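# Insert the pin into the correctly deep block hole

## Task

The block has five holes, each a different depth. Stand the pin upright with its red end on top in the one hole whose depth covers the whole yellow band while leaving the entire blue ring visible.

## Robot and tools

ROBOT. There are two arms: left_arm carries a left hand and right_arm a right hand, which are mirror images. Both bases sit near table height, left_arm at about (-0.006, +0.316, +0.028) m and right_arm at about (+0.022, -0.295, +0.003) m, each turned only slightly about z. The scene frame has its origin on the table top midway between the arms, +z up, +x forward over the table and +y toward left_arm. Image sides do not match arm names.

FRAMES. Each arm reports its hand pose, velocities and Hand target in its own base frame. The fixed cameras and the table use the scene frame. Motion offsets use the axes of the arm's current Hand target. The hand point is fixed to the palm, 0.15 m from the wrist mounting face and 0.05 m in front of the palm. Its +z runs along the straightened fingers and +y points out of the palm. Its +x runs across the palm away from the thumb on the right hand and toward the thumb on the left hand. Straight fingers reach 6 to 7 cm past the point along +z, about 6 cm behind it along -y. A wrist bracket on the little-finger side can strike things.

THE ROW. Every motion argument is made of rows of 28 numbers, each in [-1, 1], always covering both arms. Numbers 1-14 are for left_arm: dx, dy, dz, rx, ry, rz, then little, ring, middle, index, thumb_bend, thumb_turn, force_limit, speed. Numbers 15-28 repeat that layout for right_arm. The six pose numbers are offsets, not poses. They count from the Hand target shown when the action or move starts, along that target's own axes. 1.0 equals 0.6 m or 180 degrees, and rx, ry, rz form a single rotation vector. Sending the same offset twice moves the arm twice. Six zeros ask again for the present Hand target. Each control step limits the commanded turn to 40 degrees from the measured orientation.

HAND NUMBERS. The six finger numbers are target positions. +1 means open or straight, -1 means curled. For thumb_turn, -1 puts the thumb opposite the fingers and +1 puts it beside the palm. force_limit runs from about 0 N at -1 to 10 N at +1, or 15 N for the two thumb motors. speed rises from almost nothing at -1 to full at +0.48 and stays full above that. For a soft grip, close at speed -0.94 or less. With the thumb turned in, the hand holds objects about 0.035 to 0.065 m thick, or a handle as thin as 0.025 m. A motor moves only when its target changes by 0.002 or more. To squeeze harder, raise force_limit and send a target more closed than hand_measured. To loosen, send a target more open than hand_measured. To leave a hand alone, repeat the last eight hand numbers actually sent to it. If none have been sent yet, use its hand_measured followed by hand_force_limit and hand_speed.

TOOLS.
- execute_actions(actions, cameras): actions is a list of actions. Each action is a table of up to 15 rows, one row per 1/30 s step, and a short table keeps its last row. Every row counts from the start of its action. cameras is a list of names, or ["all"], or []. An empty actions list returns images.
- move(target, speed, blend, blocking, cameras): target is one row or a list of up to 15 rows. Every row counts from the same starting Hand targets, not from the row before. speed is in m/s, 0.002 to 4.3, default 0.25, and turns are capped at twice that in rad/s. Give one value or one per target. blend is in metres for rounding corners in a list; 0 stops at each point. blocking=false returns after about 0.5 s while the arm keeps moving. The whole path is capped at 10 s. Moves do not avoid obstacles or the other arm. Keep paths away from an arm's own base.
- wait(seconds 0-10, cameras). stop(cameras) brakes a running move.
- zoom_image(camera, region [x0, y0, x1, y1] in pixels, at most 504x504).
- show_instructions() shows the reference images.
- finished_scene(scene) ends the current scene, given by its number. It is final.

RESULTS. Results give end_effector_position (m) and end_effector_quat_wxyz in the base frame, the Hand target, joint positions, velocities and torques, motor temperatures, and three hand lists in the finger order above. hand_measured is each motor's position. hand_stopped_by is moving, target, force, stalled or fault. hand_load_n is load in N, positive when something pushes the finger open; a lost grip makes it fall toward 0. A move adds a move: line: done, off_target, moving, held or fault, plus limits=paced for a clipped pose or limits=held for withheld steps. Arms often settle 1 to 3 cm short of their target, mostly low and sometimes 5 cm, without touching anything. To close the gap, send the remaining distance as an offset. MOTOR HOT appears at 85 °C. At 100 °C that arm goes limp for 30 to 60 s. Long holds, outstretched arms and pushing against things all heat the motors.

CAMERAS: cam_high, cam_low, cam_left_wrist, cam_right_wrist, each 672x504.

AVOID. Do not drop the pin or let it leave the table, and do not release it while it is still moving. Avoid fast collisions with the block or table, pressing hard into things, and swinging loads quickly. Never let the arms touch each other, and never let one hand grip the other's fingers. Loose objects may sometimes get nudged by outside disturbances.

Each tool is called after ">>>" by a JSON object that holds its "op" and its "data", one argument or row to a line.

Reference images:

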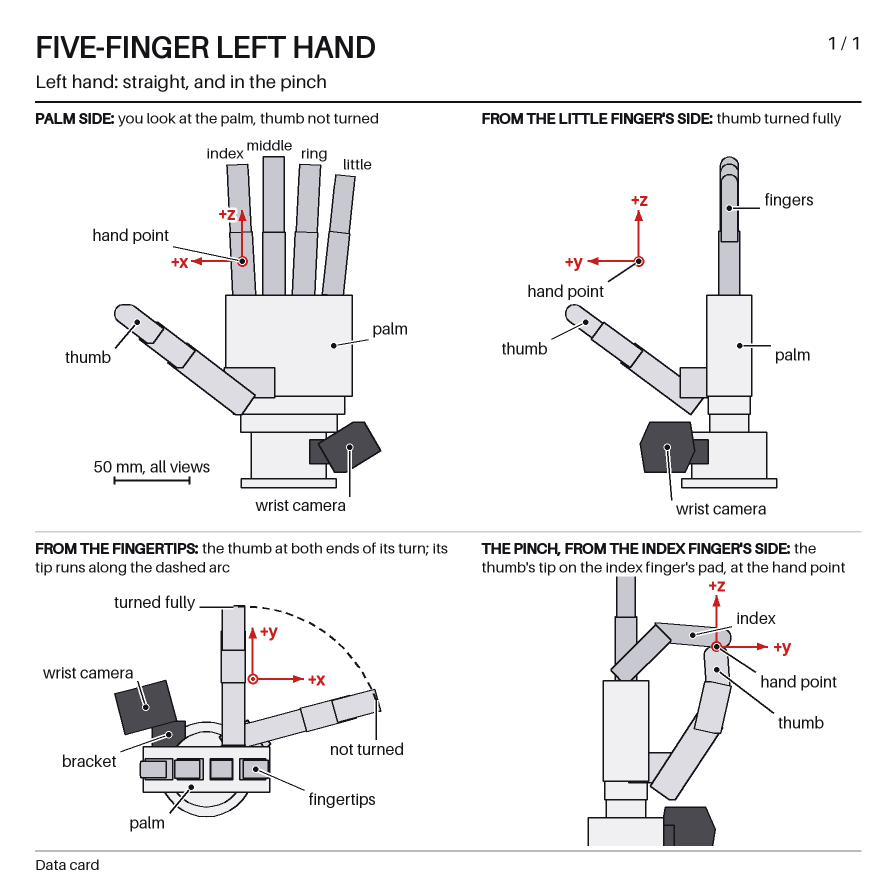

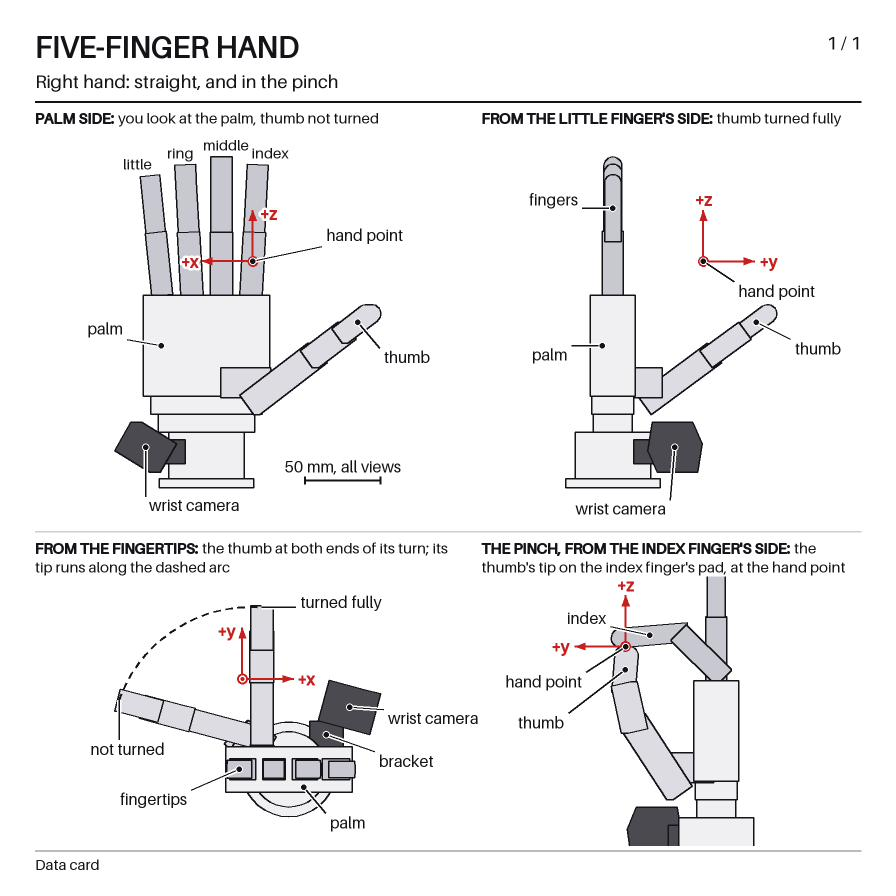

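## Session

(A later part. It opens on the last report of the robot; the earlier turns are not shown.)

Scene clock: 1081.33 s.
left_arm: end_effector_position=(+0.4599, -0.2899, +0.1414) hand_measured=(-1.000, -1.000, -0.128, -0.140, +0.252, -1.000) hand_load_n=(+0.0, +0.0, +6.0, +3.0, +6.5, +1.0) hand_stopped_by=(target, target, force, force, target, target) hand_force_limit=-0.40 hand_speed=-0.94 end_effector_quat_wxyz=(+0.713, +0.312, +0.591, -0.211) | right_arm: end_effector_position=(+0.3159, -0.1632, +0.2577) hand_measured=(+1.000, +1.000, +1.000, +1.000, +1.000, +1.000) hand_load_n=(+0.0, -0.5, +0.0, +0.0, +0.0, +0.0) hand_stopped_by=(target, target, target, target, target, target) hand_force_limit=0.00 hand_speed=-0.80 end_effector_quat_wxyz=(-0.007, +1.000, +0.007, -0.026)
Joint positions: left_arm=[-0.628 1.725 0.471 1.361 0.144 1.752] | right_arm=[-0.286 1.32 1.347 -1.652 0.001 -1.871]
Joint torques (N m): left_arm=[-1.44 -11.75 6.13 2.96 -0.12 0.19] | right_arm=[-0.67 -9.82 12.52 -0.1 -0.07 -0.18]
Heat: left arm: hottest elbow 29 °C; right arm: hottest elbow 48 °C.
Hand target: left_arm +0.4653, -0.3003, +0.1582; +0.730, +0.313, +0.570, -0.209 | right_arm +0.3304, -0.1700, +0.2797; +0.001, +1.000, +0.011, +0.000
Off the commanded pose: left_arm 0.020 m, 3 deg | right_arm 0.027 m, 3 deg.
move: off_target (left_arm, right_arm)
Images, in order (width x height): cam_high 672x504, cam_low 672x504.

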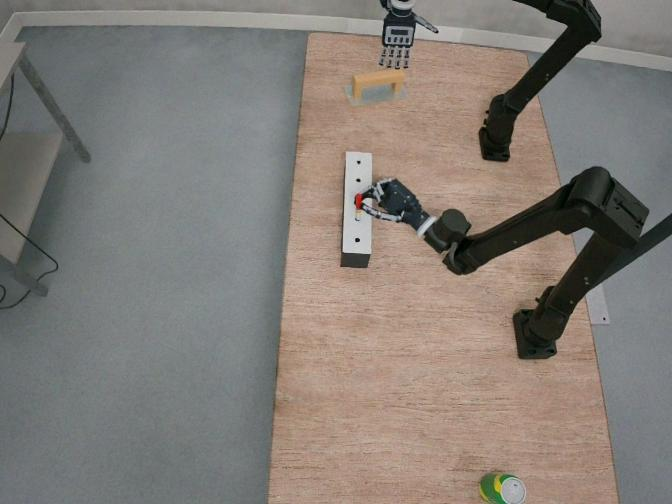

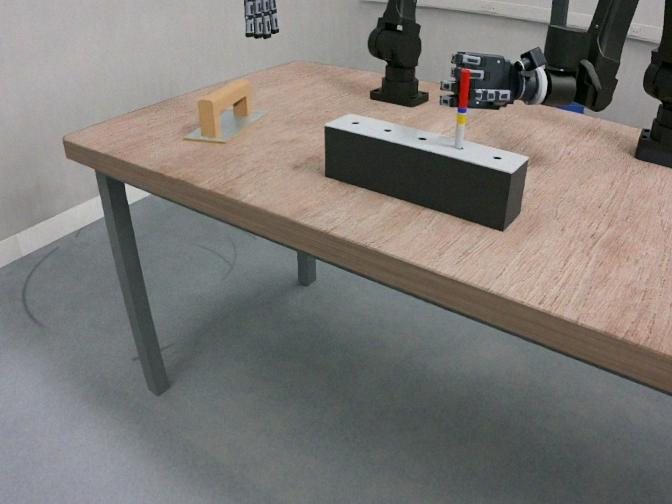

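>>> {"op": "move", "data": {
  "target": [
    [-0.0083,0.0261,-0.0025,0,0,0,-1,-1,-0.5,-0.51,0.25,-1,-0.4,-0.94,0,0,0,0,0,0,1,1,1,1,1,1,0,-0.8],
    [0.0056,0.0021,-0.0005,0,0,0,-1,-1,-0.5,-0.51,0.25,-1,-0.4,-0.94,0,0,0,0,0,0,1,1,1,1,1,1,0,-0.8]
  ],
  "speed": 0.03,
  "cameras": ["cam_low","cam_high"]
}}

>>> {"op": "zoom_image", "data": {
  "camera": "cam_low",
  "region": [430, 90, 500, 160]
}}

>>> {"op": "zoom_image", "data": {
  "camera": "cam_high",
  "region": [335, 185, 380, 230]
}}

Scene clock: 1092.47 s.
left_arm: end_effector_position=(+0.4632, -0.2855, +0.1415) hand_measured=(-1.000, -1.000, -0.128, -0.140, +0.252, -1.000) hand_load_n=(+0.0, +0.0, +6.5, +2.5, +6.5, +0.5) hand_stopped_by=(target, target, force, force, target, target) hand_force_limit=-0.40 hand_speed=-0.94 end_effector_quat_wxyz=(+0.716, +0.310, +0.590, -0.205) | right_arm: end_effector_position=(+0.3159, -0.1632, +0.2577) hand_measured=(+1.000, +1.000, +1.000, +1.000, +1.000, +1.000) hand_load_n=(+0.5, -0.5, +0.0, +0.0, +0.0, +0.0) hand_stopped_by=(target, target, target, target, target, target) hand_force_limit=0.00 hand_speed=-0.80 end_effector_quat_wxyz=(-0.007, +1.000, +0.007, -0.026)
Joint positions: left_arm=[-0.619 1.733 0.473 1.372 0.143 1.76] | right_arm=[-0.286 1.32 1.347 -1.652 0.001 -1.871]
Joint torques (N m): left_arm=[-1.61 -11.34 6.08 2.99 -0.09 0.11] | right_arm=[-0.5 -10.17 12.46 -0.1 -0.05 -0.22]
Heat: left arm: hottest elbow 29 °C; right arm: hottest elbow 48 °C.
Hand target: left_arm +0.4668, -0.2990, +0.1552; +0.730, +0.313, +0.570, -0.209 | right_arm +0.3304, -0.1700, +0.2797; +0.001, +1.000, +0.011, +0.000
Off the commanded pose: left_arm 0.020 m, 3 deg | right_arm 0.027 m, 3 deg.
move: off_target (left_arm, right_arm)
Images, in order (width x height): cam_high 672x504, cam_low 672x504.

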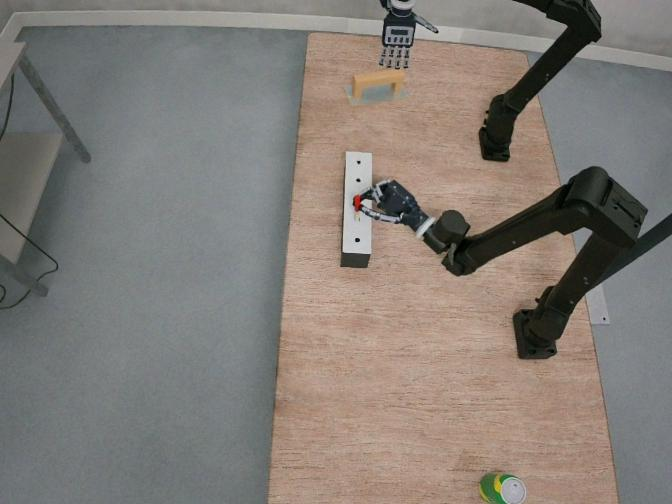

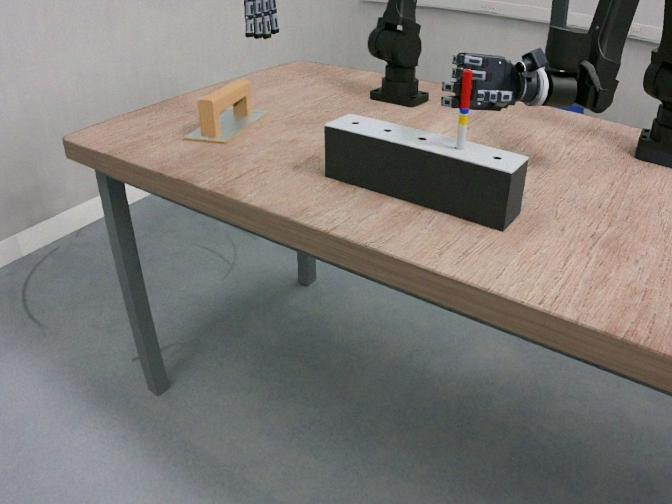

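Scaled by 7.200 from the camera's 672x504 image, which has a finer 960x720 frame.

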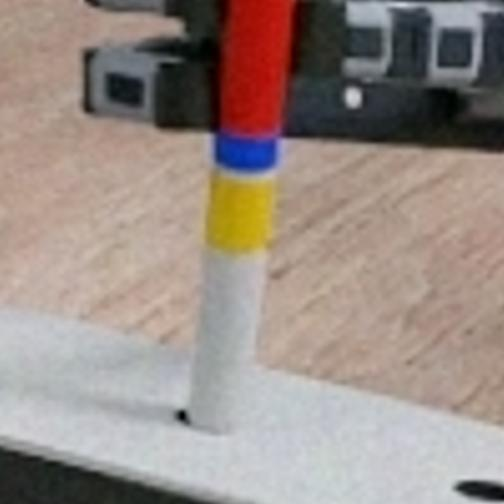

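Scaled by 11.200 from the camera's 672x504 image, which has a finer 960x720 frame.

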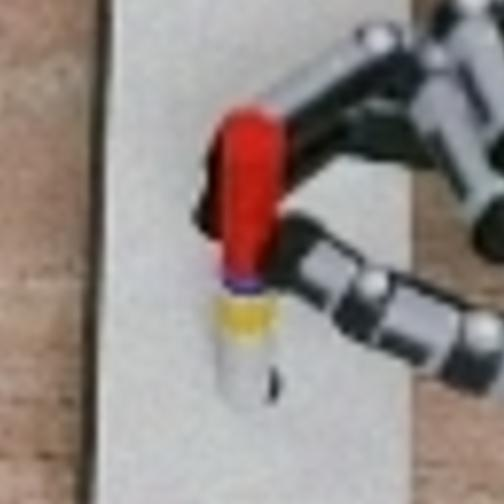

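>>> {"op": "move", "data": {
  "target": [-0.0045,-0.0048,0.0005,0,0,0,-1,-1,-0.5,-0.51,0.25,-1,-0.4,-0.94,0,0,0,0,0,0,1,1,1,1,1,1,0,-0.8],
  "speed": 0.03,
  "cameras": ["cam_low","cam_high"]
}}

>>> {"op": "zoom_image", "data": {
  "camera": "cam_low",
  "region": [430, 90, 500, 160]
}}

>>> {"op": "zoom_image", "data": {
  "camera": "cam_high",
  "region": [335, 185, 380, 230]
}}

Scene clock: 1098.67 s.
left_arm: end_effector_position=(+0.4603, -0.2897, +0.1414) hand_measured=(-1.000, -1.000, -0.128, -0.140, +0.252, -1.000) hand_load_n=(+0.0, +0.0, +6.0, +3.0, +6.5, +1.0) hand_stopped_by=(target, target, force, force, target, target) hand_force_limit=-0.40 hand_speed=-0.94 end_effector_quat_wxyz=(+0.716, +0.311, +0.590, -0.207) | right_arm: end_effector_position=(+0.3159, -0.1632, +0.2577) hand_measured=(+1.000, +1.000, +1.000, +1.000, +1.000, +1.000) hand_load_n=(+0.0, +0.0, +0.0, +0.0, +0.0, +0.0) hand_stopped_by=(target, target, target, target, target, target) hand_force_limit=0.00 hand_speed=-0.80 end_effector_quat_wxyz=(-0.007, +1.000, +0.007, -0.026)
Joint positions: left_arm=[-0.631 1.733 0.473 1.372 0.135 1.76] | right_arm=[-0.286 1.32 1.347 -1.652 0.001 -1.871]
Joint torques (N m): left_arm=[-1.49 -12.04 5.96 2.7 -0.12 0.12] | right_arm=[-0.85 -10.75 12.48 -0.1 -0.06 -0.25]
Heat: left arm: hottest elbow 29 °C; right arm: hottest elbow 48 °C.
Hand target: left_arm +0.4644, -0.3015, +0.1572; +0.730, +0.313, +0.570, -0.209 | right_arm +0.3304, -0.1700, +0.2797; +0.001, +1.000, +0.011, +0.000
Off the commanded pose: left_arm 0.020 m, 3 deg | right_arm 0.027 m, 3 deg.
move: off_target (left_arm, right_arm)
Images, in order (width x height): cam_high 672x504, cam_low 672x504.

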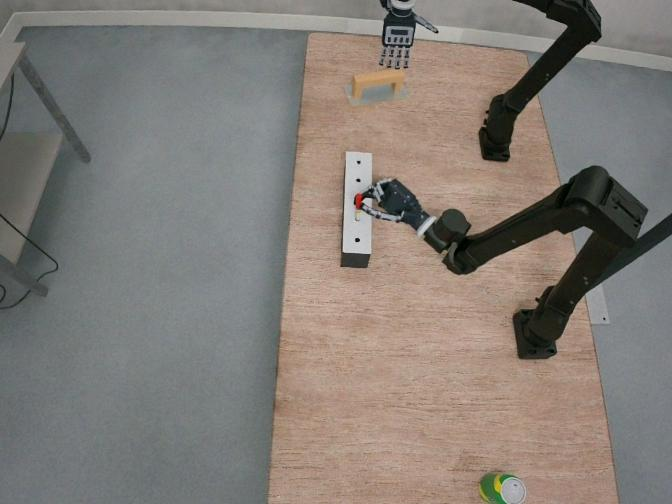

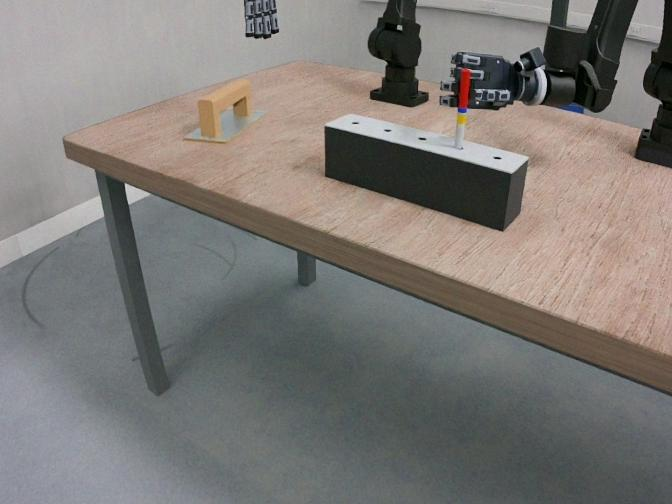

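Scaled by 7.200 from the camera's 672x504 image, which has a finer 960x720 frame.

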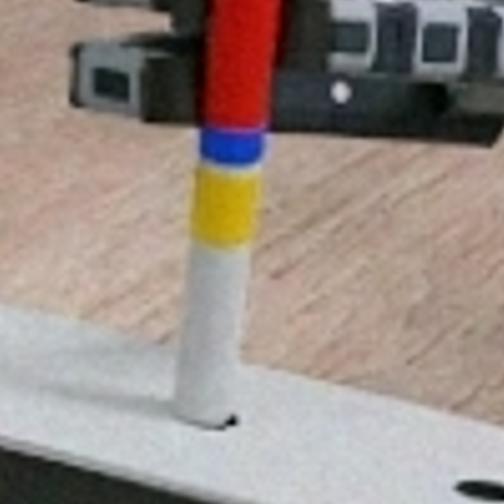

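Scaled by 11.200 from the camera's 672x504 image, which has a finer 960x720 frame.

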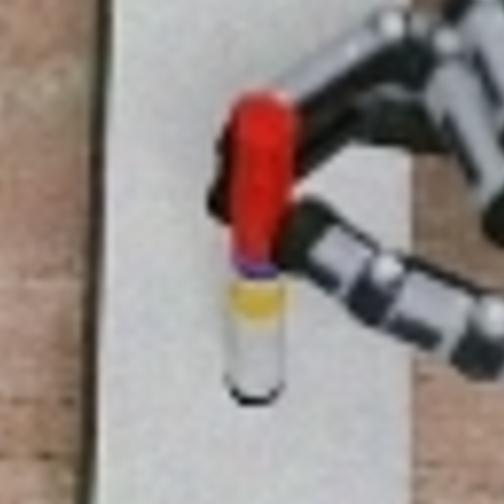

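>>> {"op": "move", "data": {
  "target": [0.0116,0.0022,-0.0064,0,0,0,-1,-1,-0.5,-0.51,0.25,-1,-0.4,-0.94,0,0,0,0,0,0,1,1,1,1,1,1,0,-0.8],
  "speed": 0.03,
  "cameras": ["cam_low","cam_high"]
}}

>>> {"op": "zoom_image", "data": {
  "camera": "cam_low",
  "region": [430, 90, 500, 160]
}}

>>> {"op": "zoom_image", "data": {
  "camera": "cam_high",
  "region": [335, 185, 380, 230]
}}

Scene clock: 1105.00 s.
left_arm: end_effector_position=(+0.4602, -0.2896, +0.1406) hand_measured=(-1.000, -1.000, -0.128, -0.140, +0.252, -1.000) hand_load_n=(+0.0, +0.0, +6.5, +2.5, +7.0, +1.0) hand_stopped_by=(target, target, force, force, target, target) hand_force_limit=-0.40 hand_speed=-0.94 end_effector_quat_wxyz=(+0.719, +0.310, +0.586, -0.208) | right_arm: end_effector_position=(+0.3159, -0.1632, +0.2577) hand_measured=(+1.000, +1.000, +1.000, +1.000, +1.000, +1.000) hand_load_n=(+0.0, +0.0, +0.0, +0.0, +0.0, +0.0) hand_stopped_by=(target, target, target, target, target, target) hand_force_limit=0.00 hand_speed=-0.80 end_effector_quat_wxyz=(-0.007, +1.000, +0.007, -0.026)
Joint positions: left_arm=[-0.631 1.748 0.473 1.398 0.135 1.76] | right_arm=[-0.286 1.32 1.347 -1.652 0.001 -1.871]
Joint torques (N m): left_arm=[-0.73 -11.22 5.35 2.91 0.2 0.11] | right_arm=[-0.91 -10.05 12.46 -0.23 -0.05 -0.23]
Heat: left arm: hottest elbow 29 °C; right arm: hottest elbow 48 °C.
Hand target: left_arm +0.4644, -0.2975, +0.1502; +0.730, +0.313, +0.570, -0.209 | right_arm +0.3304, -0.1700, +0.2797; +0.001, +1.000, +0.011, +0.000
Off the commanded pose: left_arm 0.013 m, 2 deg | right_arm 0.027 m, 3 deg.
move: off_target (left_arm, right_arm)
Images, in order (width x height): cam_high 672x504, cam_low 672x504.

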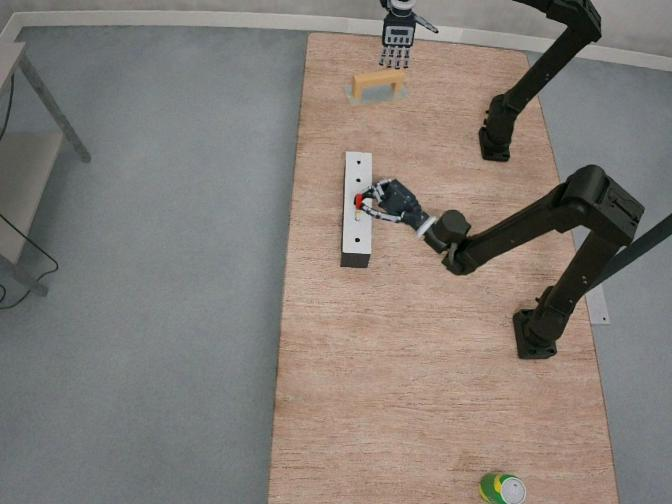

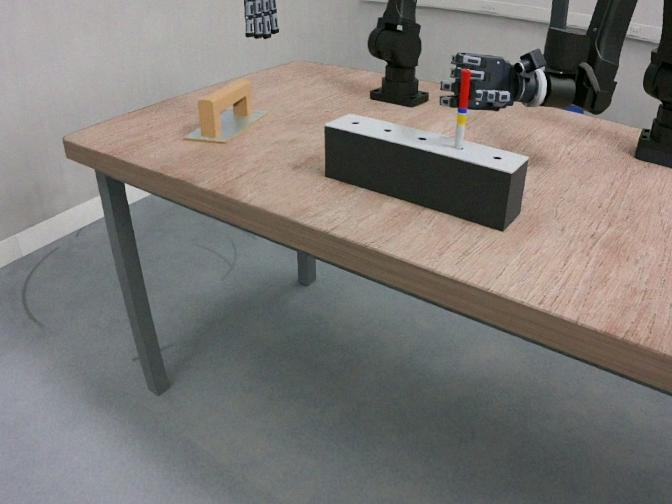

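Scaled by 7.200 from the camera's 672x504 image, which has a finer 960x720 frame.

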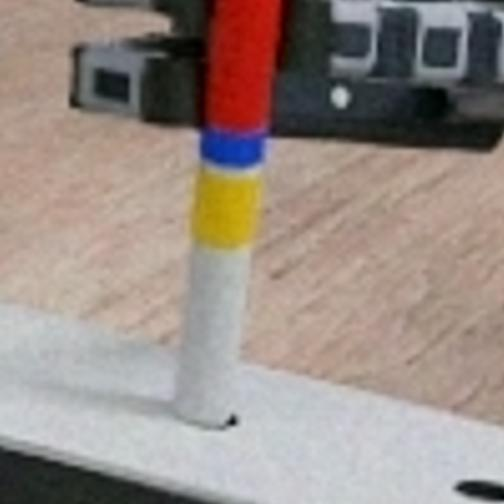

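Scaled by 11.200 from the camera's 672x504 image, which has a finer 960x720 frame.

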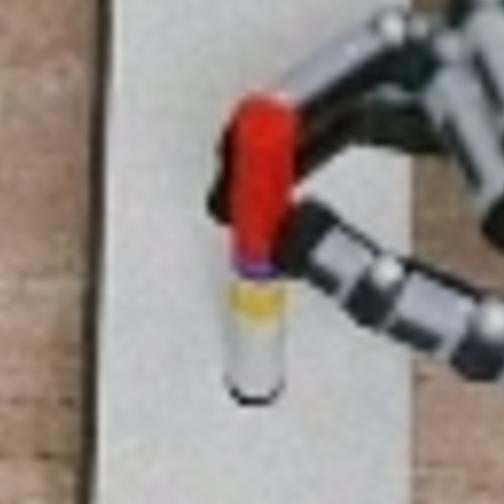

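>>> {"op": "move", "data": {
  "target": [-0.0044,0.0071,-0.0050,0,0,0,-1,-1,-0.5,-0.51,0.25,-1,-0.4,-0.94,0,0,0,0,0,0,1,1,1,1,1,1,0,-0.8],
  "speed": 0.02,
  "cameras": ["cam_low","cam_high"]
}}

>>> {"op": "zoom_image", "data": {
  "camera": "cam_low",
  "region": [430, 90, 500, 160]
}}

>>> {"op": "zoom_image", "data": {
  "camera": "cam_high",
  "region": [335, 185, 380, 230]
}}

Scene clock: 1110.37 s.
left_arm: end_effector_position=(+0.4601, -0.2902, +0.1408) hand_measured=(-1.000, -1.000, -0.128, -0.140, +0.252, -1.000) hand_load_n=(+0.0, +0.0, +6.5, +2.0, +7.0, +0.5) hand_stopped_by=(target, target, force, force, target, target) hand_force_limit=-0.40 hand_speed=-0.94 end_effector_quat_wxyz=(+0.719, +0.313, +0.584, -0.209) | right_arm: end_effector_position=(+0.3159, -0.1632, +0.2577) hand_measured=(+1.000, +1.000, +1.000, +1.000, +1.000, +1.000) hand_load_n=(+0.0, +0.0, +0.0, +0.0, +0.0, +0.0) hand_stopped_by=(target, target, target, target, target, target) hand_force_limit=0.00 hand_speed=-0.80 end_effector_quat_wxyz=(-0.007, +1.000, +0.007, -0.026)
Joint positions: left_arm=[-0.628 1.748 0.473 1.398 0.146 1.761] | right_arm=[-0.286 1.32 1.347 -1.652 0.001 -1.871]
Joint torques (N m): left_arm=[0.03 -12.69 4.67 2.65 0.27 0.09] | right_arm=[-1.2 -9.88 12.4 -0.16 -0.02 -0.21]
Heat: left arm: hottest elbow 28 °C; right arm: hottest elbow 49 °C.
Hand target: left_arm +0.4644, -0.2925, +0.1532; +0.730, +0.313, +0.570, -0.209 | right_arm +0.3304, -0.1700, +0.2797; +0.001, +1.000, +0.011, +0.000
Off the commanded pose: left_arm 0.013 m, 2 deg | right_arm 0.027 m, 3 deg.
move: off_target (left_arm, right_arm)
Images, in order (width x height): cam_high 672x504, cam_low 672x504.

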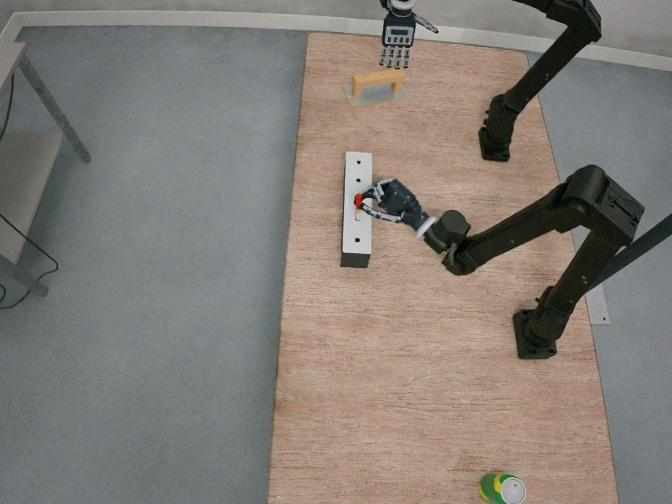

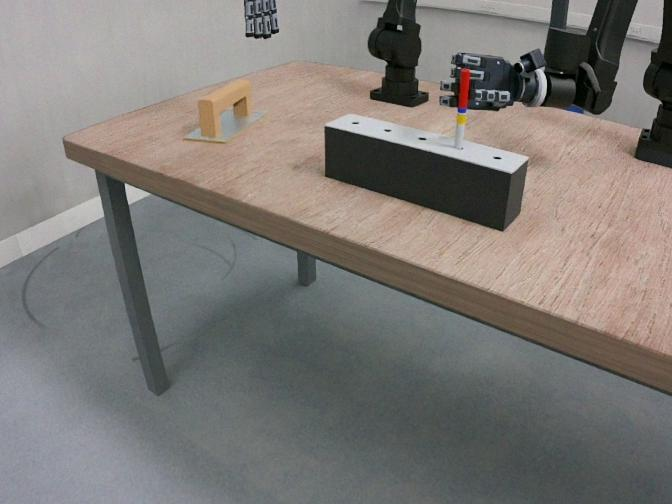

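Scaled by 7.200 from the camera's 672x504 image, which has a finer 960x720 frame.

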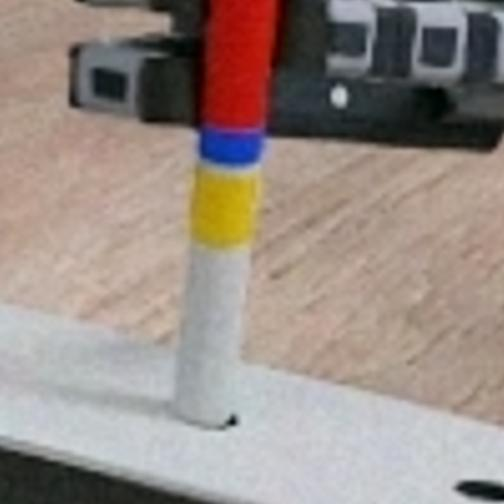

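Scaled by 11.200 from the camera's 672x504 image, which has a finer 960x720 frame.

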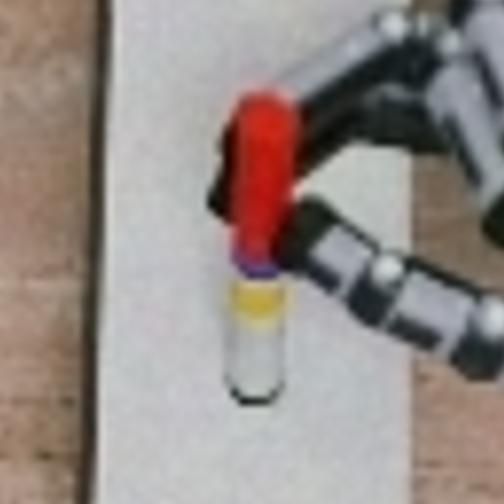

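>>> {"op": "move", "data": {
  "target": [0.0005,0.0072,-0.0070,0,0,0,-1,-1,-0.5,-0.51,0.25,-1,-0.4,-0.94,0,0,0,0,0,0,1,1,1,1,1,1,0,-0.8],
  "speed": 0.02
}}

Scene clock: 1115.40 s.
left_arm: end_effector_position=(+0.4605, -0.2902, +0.1408) hand_measured=(-1.000, -1.000, -0.128, -0.140, +0.252, -1.000) hand_load_n=(+0.0, +0.0, +6.5, +2.0, +7.0, +0.5) hand_stopped_by=(target, target, force, force, target, target) hand_force_limit=-0.40 hand_speed=-0.94 end_effector_quat_wxyz=(+0.718, +0.316, +0.583, -0.212) | right_arm: end_effector_position=(+0.3159, -0.1632, +0.2577) hand_measured=(+1.000, +1.000, +1.000, +1.000, +1.000, +1.000) hand_load_n=(+0.0, +0.0, +0.0, +0.0, +0.0, +0.0) hand_stopped_by=(target, target, target, target, target, target) hand_force_limit=0.00 hand_speed=-0.80 end_effector_quat_wxyz=(-0.007, +1.000, +0.007, -0.026)
Joint positions: left_arm=[-0.622 1.748 0.473 1.398 0.161 1.761] | right_arm=[-0.286 1.32 1.347 -1.652 0.001 -1.871]
Joint torques (N m): left_arm=[0.21 -13.04 3.9 2.88 0.21 0.06] | right_arm=[-0.73 -10.46 12.31 -0.13 -0.06 -0.2]
Heat: left arm: hottest elbow 28 °C; right arm: hottest elbow 49 °C.
Hand target: left_arm +0.4644, -0.2864, +0.1532; +0.730, +0.313, +0.570, -0.209 | right_arm +0.3304, -0.1700, +0.2797; +0.001, +1.000, +0.011, +0.000
Off the commanded pose: left_arm 0.013 m, 2 deg | right_arm 0.027 m, 3 deg.
move: off_target (left_arm, right_arm)

>>> {"op": "move", "data": {
  "target": [0.0005,0.0072,-0.0070,0,0,0,-1,-1,-0.5,-0.51,0.25,-1,-0.4,-0.94,0,0,0,0,0,0,1,1,1,1,1,1,0,-0.8],
  "speed": 0.02,
  "cameras": ["cam_low","cam_high"]
}}

>>> {"op": "zoom_image", "data": {
  "camera": "cam_low",
  "region": [430, 90, 500, 160]
}}

>>> {"op": "zoom_image", "data": {
  "camera": "cam_high",
  "region": [335, 185, 380, 230]
}}

Scene clock: 1119.53 s.
left_arm: end_effector_position=(+0.4594, -0.2876, +0.1388) hand_measured=(-1.000, -1.000, -0.128, -0.140, +0.252, -1.000) hand_load_n=(+0.0, +0.0, +5.5, +4.0, +6.5, +1.5) hand_stopped_by=(target, target, force, force, target, target) hand_force_limit=-0.40 hand_speed=-0.94 end_effector_quat_wxyz=(+0.715, +0.321, +0.582, -0.215) | right_arm: end_effector_position=(+0.3159, -0.1632, +0.2577) hand_measured=(+1.000, +1.000, +1.000, +1.000, +1.000, +1.000) hand_load_n=(+0.0, +0.0, +0.0, +0.0, +0.0, +0.0) hand_stopped_by=(target, target, target, target, target, target) hand_force_limit=0.00 hand_speed=-0.80 end_effector_quat_wxyz=(-0.007, +1.000, +0.007, -0.026)
Joint positions: left_arm=[-0.611 1.748 0.465 1.401 0.183 1.761] | right_arm=[-0.286 1.32 1.347 -1.652 0.001 -1.871]
Joint torques (N m): left_arm=[0.21 -13.33 3.77 2.93 0.15 0.04] | right_arm=[-0.62 -10.11 12.56 -0.2 -0.03 -0.24]
Heat: left arm: hottest elbow 28 °C; right arm: hottest elbow 49 °C.
Hand target: left_arm +0.4644, -0.2804, +0.1532; +0.730, +0.313, +0.570, -0.209 | right_arm +0.3304, -0.1700, +0.2797; +0.001, +1.000, +0.011, +0.000
Off the commanded pose: left_arm 0.017 m, 2 deg | right_arm 0.027 m, 3 deg.
move: off_target (left_arm, right_arm)
Images, in order (width x height): cam_high 672x504, cam_low 672x504.

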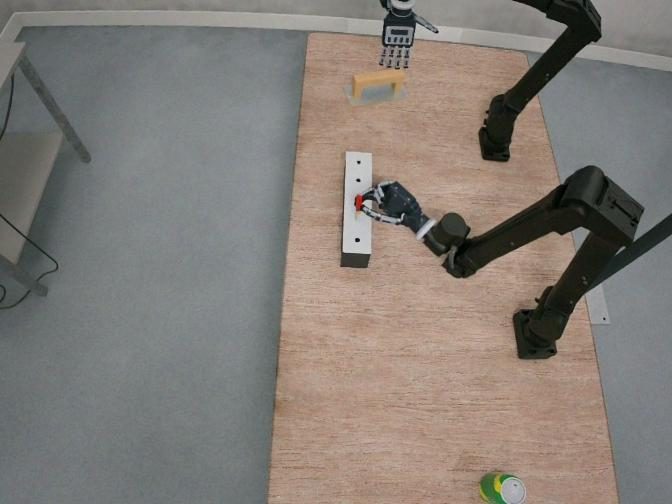

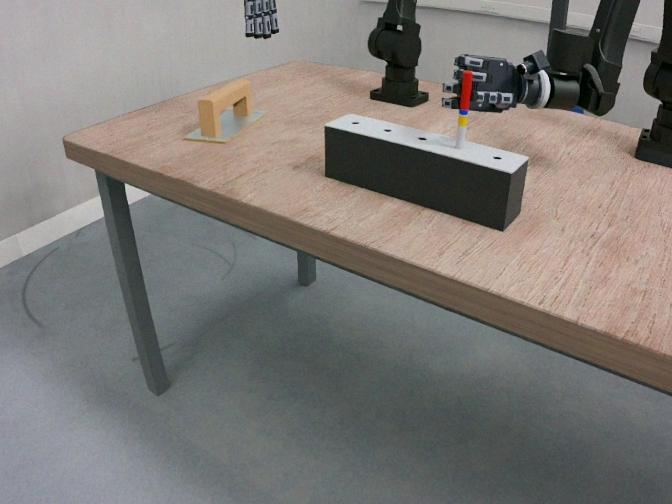

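Scaled by 7.200 from the camera's 672x504 image, which has a finer 960x720 frame.

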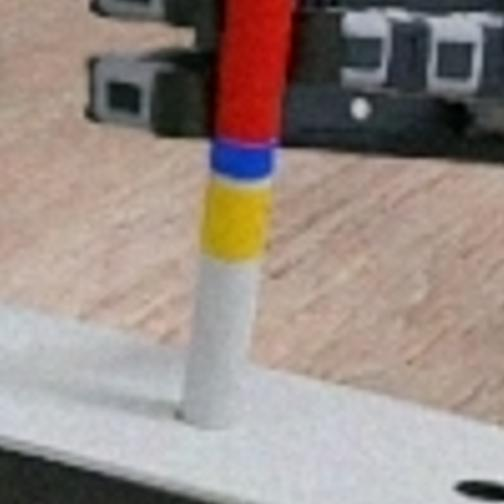

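Scaled by 11.200 from the camera's 672x504 image, which has a finer 960x720 frame.

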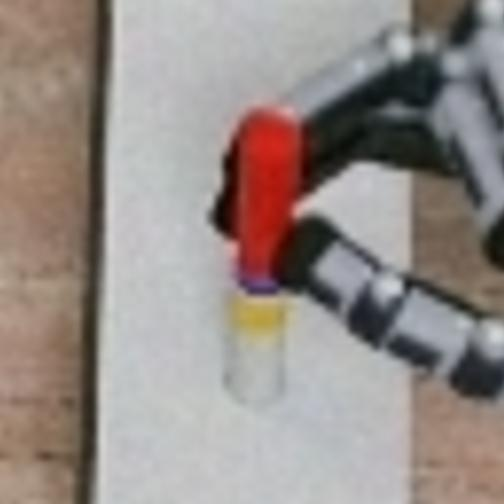

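>>> {"op": "move", "data": {
  "target": [0.0239,-0.0079,-0.0015,0,0,0,-1,-1,-0.5,-0.51,0.25,-1,-0.4,-0.94,0,0,0,0,0,0,1,1,1,1,1,1,0,-0.8],
  "speed": 0.03,
  "cameras": ["cam_low","cam_high"]
}}

>>> {"op": "zoom_image", "data": {
  "camera": "cam_low",
  "region": [430, 60, 530, 160]
}}

>>> {"op": "zoom_image", "data": {
  "camera": "cam_high",
  "region": [335, 185, 380, 230]
}}

Scene clock: 1124.20 s.
left_arm: end_effector_position=(+0.4589, -0.2872, +0.1322) hand_measured=(-1.000, -1.000, -0.128, -0.140, +0.252, -1.000) hand_load_n=(+0.0, +0.0, +5.0, +4.5, +6.5, +1.5) hand_stopped_by=(target, target, force, force, target, target) hand_force_limit=-0.40 hand_speed=-0.94 end_effector_quat_wxyz=(+0.720, +0.319, +0.578, -0.215) | right_arm: end_effector_position=(+0.3159, -0.1632, +0.2577) hand_measured=(+1.000, +1.000, +1.000, +1.000, +1.000, +1.000) hand_load_n=(+0.0, +0.0, +0.0, +0.0, +0.0, +0.0) hand_stopped_by=(target, target, target, target, target, target) hand_force_limit=0.00 hand_speed=-0.80 end_effector_quat_wxyz=(-0.007, +1.000, +0.007, -0.026)
Joint positions: left_arm=[-0.611 1.789 0.465 1.455 0.183 1.761] | right_arm=[-0.286 1.32 1.347 -1.652 0.001 -1.871]
Joint torques (N m): left_arm=[-0.15 -11.69 3.78 3.04 -0.04 0.05] | right_arm=[-0.62 -10.34 12.48 -0.08 -0.04 -0.26]
Heat: left arm: hottest elbow 28 °C; right arm: hottest elbow 49 °C.
Hand target: left_arm +0.4644, -0.2824, +0.1382; +0.730, +0.313, +0.570, -0.209 | right_arm +0.3304, -0.1700, +0.2797; +0.001, +1.000, +0.011, +0.000
Off the commanded pose: left_arm 0.009 m, 2 deg | right_arm 0.027 m, 3 deg.
move: off_target (right_arm)
Images, in order (width x height): cam_high 672x504, cam_low 672x504.

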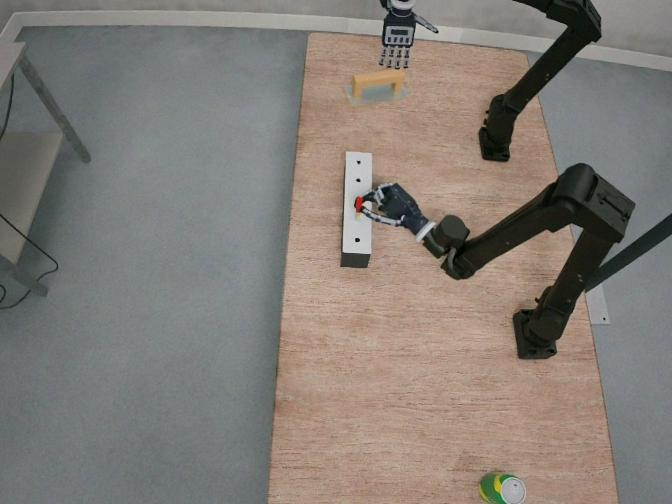

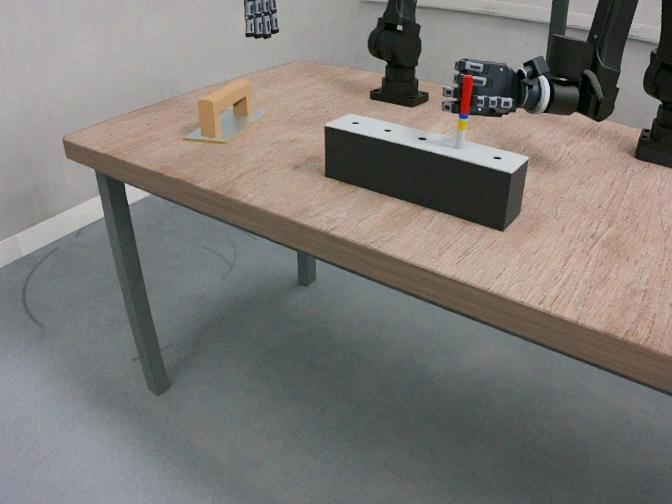

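Scaled by 5.040 from the camera's 672x504 image, which has a finer 960x720 frame.

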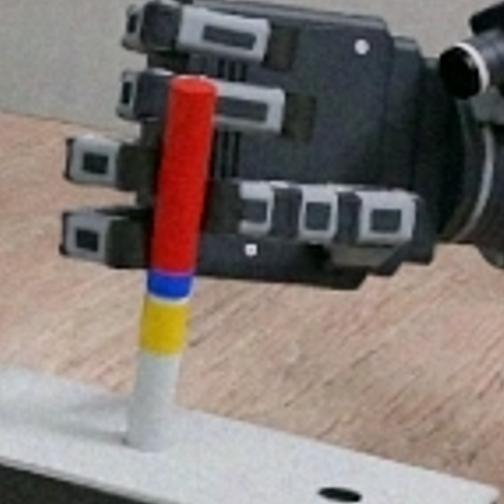

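Scaled by 11.200 from the camera's 672x504 image, which has a finer 960x720 frame.

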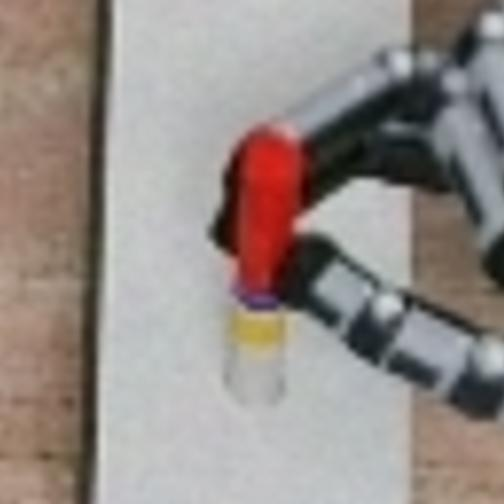

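>>> {"op": "move", "data": {
  "target": [0.0128,-0.0029,-0.0021,0,0,0,-1,-1,-0.5,-0.51,0.25,-1,-0.4,-0.94,0,0,0,0,0,0,1,1,1,1,1,1,0,-0.8],
  "speed": 0.03,
  "cameras": ["cam_low","cam_high"]
}}

>>> {"op": "zoom_image", "data": {
  "camera": "cam_low",
  "region": [430, 60, 530, 160]
}}

>>> {"op": "zoom_image", "data": {
  "camera": "cam_high",
  "region": [335, 185, 380, 230]
}}

Scene clock: 1131.73 s.
left_arm: end_effector_position=(+0.4582, -0.2867, +0.1318) hand_measured=(-1.000, -1.000, -0.128, -0.140, +0.252, -1.000) hand_load_n=(+0.0, +0.0, +5.5, +4.0, +6.5, +1.0) hand_stopped_by=(target, target, force, force, target, target) hand_force_limit=-0.40 hand_speed=-0.94 end_effector_quat_wxyz=(+0.726, +0.317, +0.571, -0.216) | right_arm: end_effector_position=(+0.3159, -0.1632, +0.2577) hand_measured=(+1.000, +1.000, +1.000, +1.000, +1.000, +1.000) hand_load_n=(+0.0, +0.0, +0.0, +0.0, +0.0, +0.0) hand_stopped_by=(target, target, target, target, target, target) hand_force_limit=0.00 hand_speed=-0.80 end_effector_quat_wxyz=(-0.007, +1.000, +0.007, -0.026)
Joint positions: left_arm=[-0.611 1.814 0.465 1.499 0.183 1.761] | right_arm=[-0.286 1.32 1.347 -1.652 0.001 -1.871]
Joint torques (N m): left_arm=[-0.15 -11.05 3.7 2.62 -0.05 0.04] | right_arm=[-0.32 -9.99 12.34 -0.13 -0.03 -0.24]
Heat: left arm: hottest elbow 28 °C; right arm: hottest elbow 49 °C.
Hand target: left_arm +0.4644, -0.2824, +0.1302; +0.730, +0.313, +0.570, -0.209 | right_arm +0.3304, -0.1700, +0.2797; +0.001, +1.000, +0.011, +0.000
Off the commanded pose: left_arm 0.008 m, 1 deg | right_arm 0.027 m, 3 deg.
move: off_target (right_arm)
Images, in order (width x height): cam_high 672x504, cam_low 672x504.

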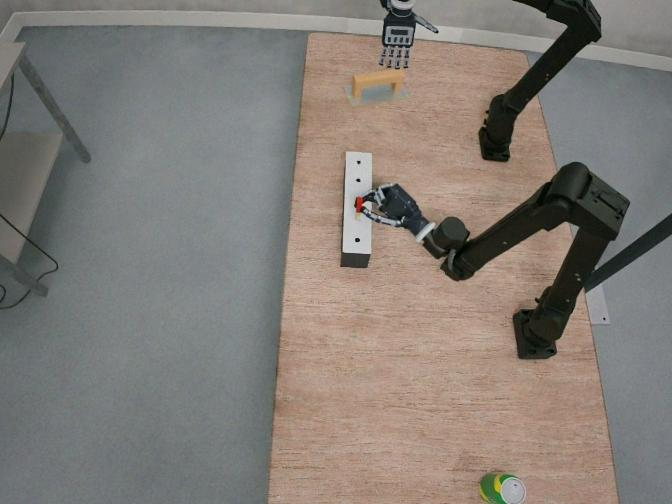

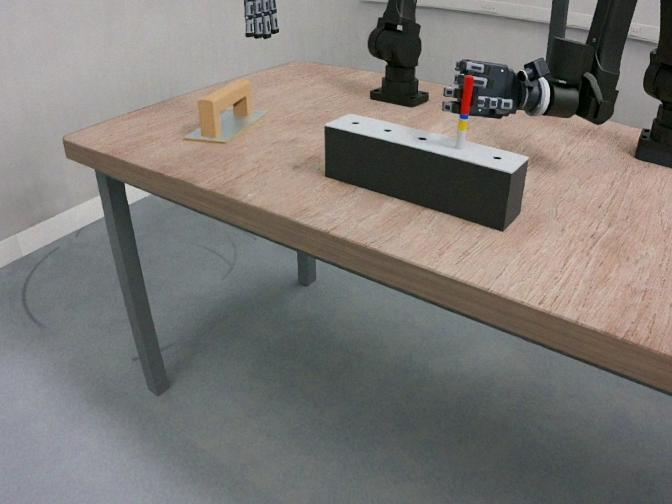

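Scaled by 5.040 from the camera's 672x504 image, which has a finer 960x720 frame.

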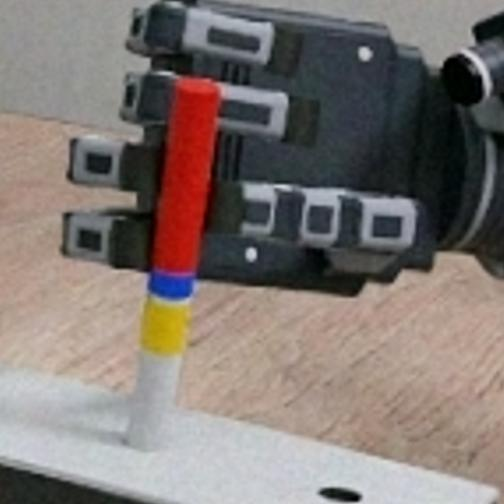

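Scaled by 11.200 from the camera's 672x504 image, which has a finer 960x720 frame.

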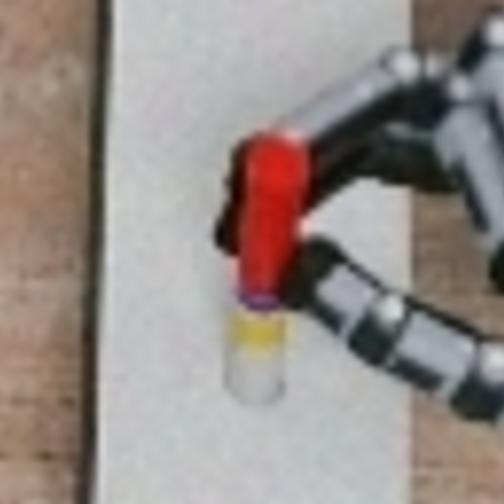

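>>> {"op": "move", "data": {
  "target": [-0.0225,0.0051,0.0036,0,0,0,-1,-1,-0.5,-0.51,0.25,-1,-0.4,-0.94,0,0,0,0,0,0,1,1,1,1,1,1,0,-0.8],
  "speed": 0.03
}}

>>> {"op": "move", "data": {
  "target": [0,0,0,0,0,0,-1,-1,-0.120,-0.132,0.25,-1,-0.4,-0.94,0,0,0,0,0,0,1,1,1,1,1,1,0,-0.8],
  "speed": 0.03
}}

Scene clock: 1140.30 s.
left_arm: end_effector_position=(+0.4588, -0.2871, +0.1323) hand_measured=(-1.000, -1.000, -0.128, -0.140, +0.252, -1.000) hand_load_n=(+0.0, +0.0, +5.0, +4.5, +6.5, +1.5) hand_stopped_by=(target, target, force, force, target, target) hand_force_limit=-0.40 hand_speed=-0.94 end_effector_quat_wxyz=(+0.721, +0.319, +0.577, -0.215) | right_arm: end_effector_position=(+0.3159, -0.1632, +0.2577) hand_measured=(+1.000, +1.000, +1.000, +1.000, +1.000, +1.000) hand_load_n=(+0.0, +0.0, +0.0, +0.0, +0.0, +0.0) hand_stopped_by=(target, target, target, target, target, target) hand_force_limit=0.00 hand_speed=-0.80 end_effector_quat_wxyz=(-0.007, +1.000, +0.007, -0.026)
Joint positions: left_arm=[-0.611 1.793 0.465 1.461 0.183 1.761] | right_arm=[-0.286 1.32 1.347 -1.652 0.001 -1.871]
Joint torques (N m): left_arm=[-0.15 -14.15 3.69 1.95 -0.05 0.05] | right_arm=[-0.62 -10.11 12.45 -0.05 -0.07 -0.24]
Heat: left arm: hottest elbow 28 °C; right arm: hottest elbow 49 °C.
Hand target: left_arm +0.4644, -0.2824, +0.1443; +0.730, +0.313, +0.570, -0.209 | right_arm +0.3304, -0.1700, +0.2797; +0.001, +1.000, +0.011, +0.000
Off the commanded pose: left_arm 0.014 m, 2 deg | right_arm 0.027 m, 3 deg.
move: off_target (left_arm, right_arm)

Scene clock: 1141.10 s.
left_arm: end_effector_position=(+0.4588, -0.2871, +0.1323) hand_measured=(-1.000, -1.000, -0.120, -0.132, +0.252, -1.000) hand_load_n=(+0.0, +0.0, +3.0, +2.5, +4.0, +0.5) hand_stopped_by=(target, target, force, target, target, target) hand_force_limit=-0.40 hand_speed=-0.94 end_effector_quat_wxyz=(+0.721, +0.319, +0.577, -0.215) | right_arm: end_effector_position=(+0.3159, -0.1632, +0.2577) hand_measured=(+1.000, +1.000, +1.000, +1.000, +1.000, +1.000) hand_load_n=(+0.0, +0.0, +0.0, +0.0, +0.0, +0.0) hand_stopped_by=(target, target, target, target, target, target) hand_force_limit=0.00 hand_speed=-0.80 end_effector_quat_wxyz=(-0.007, +1.000, +0.007, -0.026)
Joint positions: left_arm=[-0.611 1.793 0.465 1.461 0.183 1.761] | right_arm=[-0.286 1.32 1.347 -1.652 0.001 -1.871]
Joint torques (N m): left_arm=[-0.15 -14.1 3.69 1.95 -0.05 0.04] | right_arm=[-0.79 -10.4 12.52 -0.18 -0.06 -0.22]
Heat: left arm: hottest elbow 28 °C; right arm: hottest elbow 49 °C.
Hand target: left_arm +0.4644, -0.2824, +0.1443; +0.730, +0.313, +0.570, -0.209 | right_arm +0.3304, -0.1700, +0.2797; +0.001, +1.000, +0.011, +0.000
Off the commanded pose: left_arm 0.014 m, 2 deg | right_arm 0.027 m, 3 deg.
move: off_target (left_arm, right_arm)

Grip halved. Loosen a little more.

>>> {"op": "move", "data": {
  "target": [0,0,0,0,0,0,-1,-1,-0.112,-0.124,0.25,-1,-0.4,-0.94,0,0,0,0,0,0,1,1,1,1,1,1,0,-0.8],
  "speed": 0.03,
  "cameras": ["cam_low","cam_high"]
}}

>>> {"op": "zoom_image", "data": {
  "camera": "cam_low",
  "region": [430, 60, 530, 160]
}}

Scene clock: 1144.63 s.
left_arm: end_effector_position=(+0.4592, -0.2864, +0.1323) hand_measured=(-1.000, -1.000, -0.112, -0.124, +0.250, -1.000) hand_load_n=(+0.0, +0.0, +1.5, +1.0, +1.5, +0.0) hand_stopped_by=(target, target, target, target, target, target) hand_force_limit=-0.40 hand_speed=-0.94 end_effector_quat_wxyz=(+0.721, +0.319, +0.577, -0.215) | right_arm: end_effector_position=(+0.3159, -0.1632, +0.2577) hand_measured=(+1.000, +1.000, +1.000, +1.000, +1.000, +1.000) hand_load_n=(+0.0, +0.0, +0.0, +0.0, +0.0, +0.0) hand_stopped_by=(target, target, target, target, target, target) hand_force_limit=0.00 hand_speed=-0.80 end_effector_quat_wxyz=(-0.007, +1.000, +0.007, -0.026)
Joint positions: left_arm=[-0.61 1.793 0.465 1.461 0.183 1.761] | right_arm=[-0.286 1.32 1.347 -1.652 0.001 -1.871]
Joint torques (N m): left_arm=[-0.15 -14.1 3.67 1.96 -0.05 0.04] | right_arm=[-0.73 -10.29 12.46 -0.05 -0.03 -0.23]
Heat: left arm: hottest elbow 28 °C; right arm: hottest elbow 49 °C.
Hand target: left_arm +0.4644, -0.2824, +0.1443; +0.730, +0.313, +0.570, -0.209 | right_arm +0.3304, -0.1700, +0.2797; +0.001, +1.000, +0.011, +0.000
Off the commanded pose: left_arm 0.014 m, 2 deg | right_arm 0.027 m, 3 deg.
move: off_target (left_arm, right_arm)
Images, in order (width x height): cam_high 672x504, cam_low 672x504.

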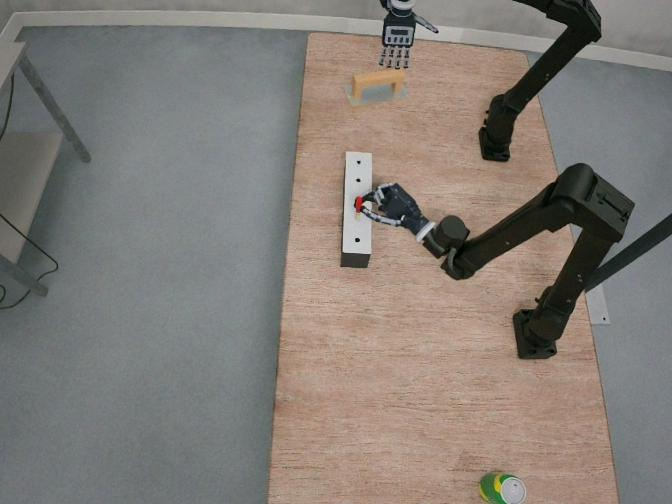

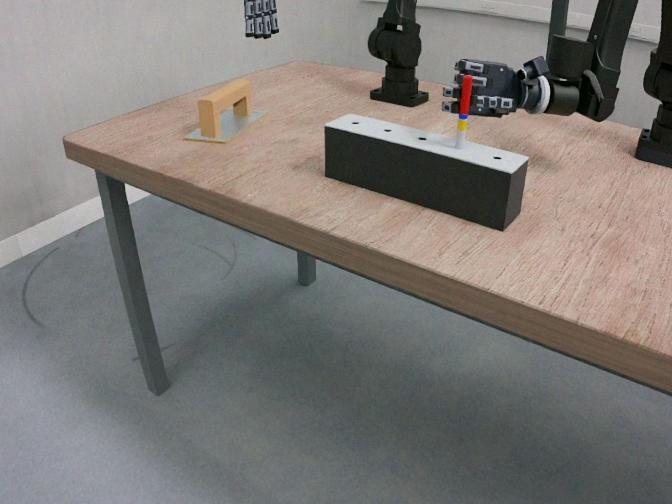

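Scaled by 5.040 from the camera's 672x504 image, which has a finer 960x720 frame.

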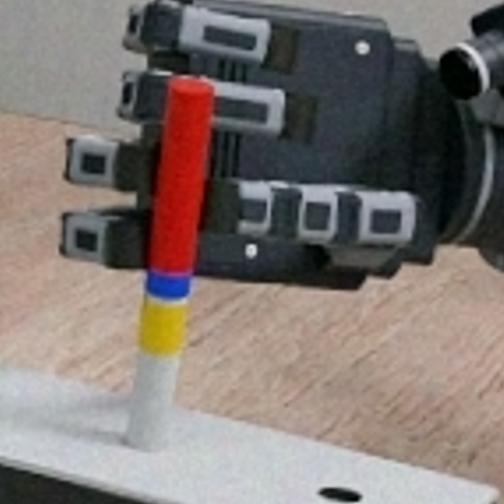

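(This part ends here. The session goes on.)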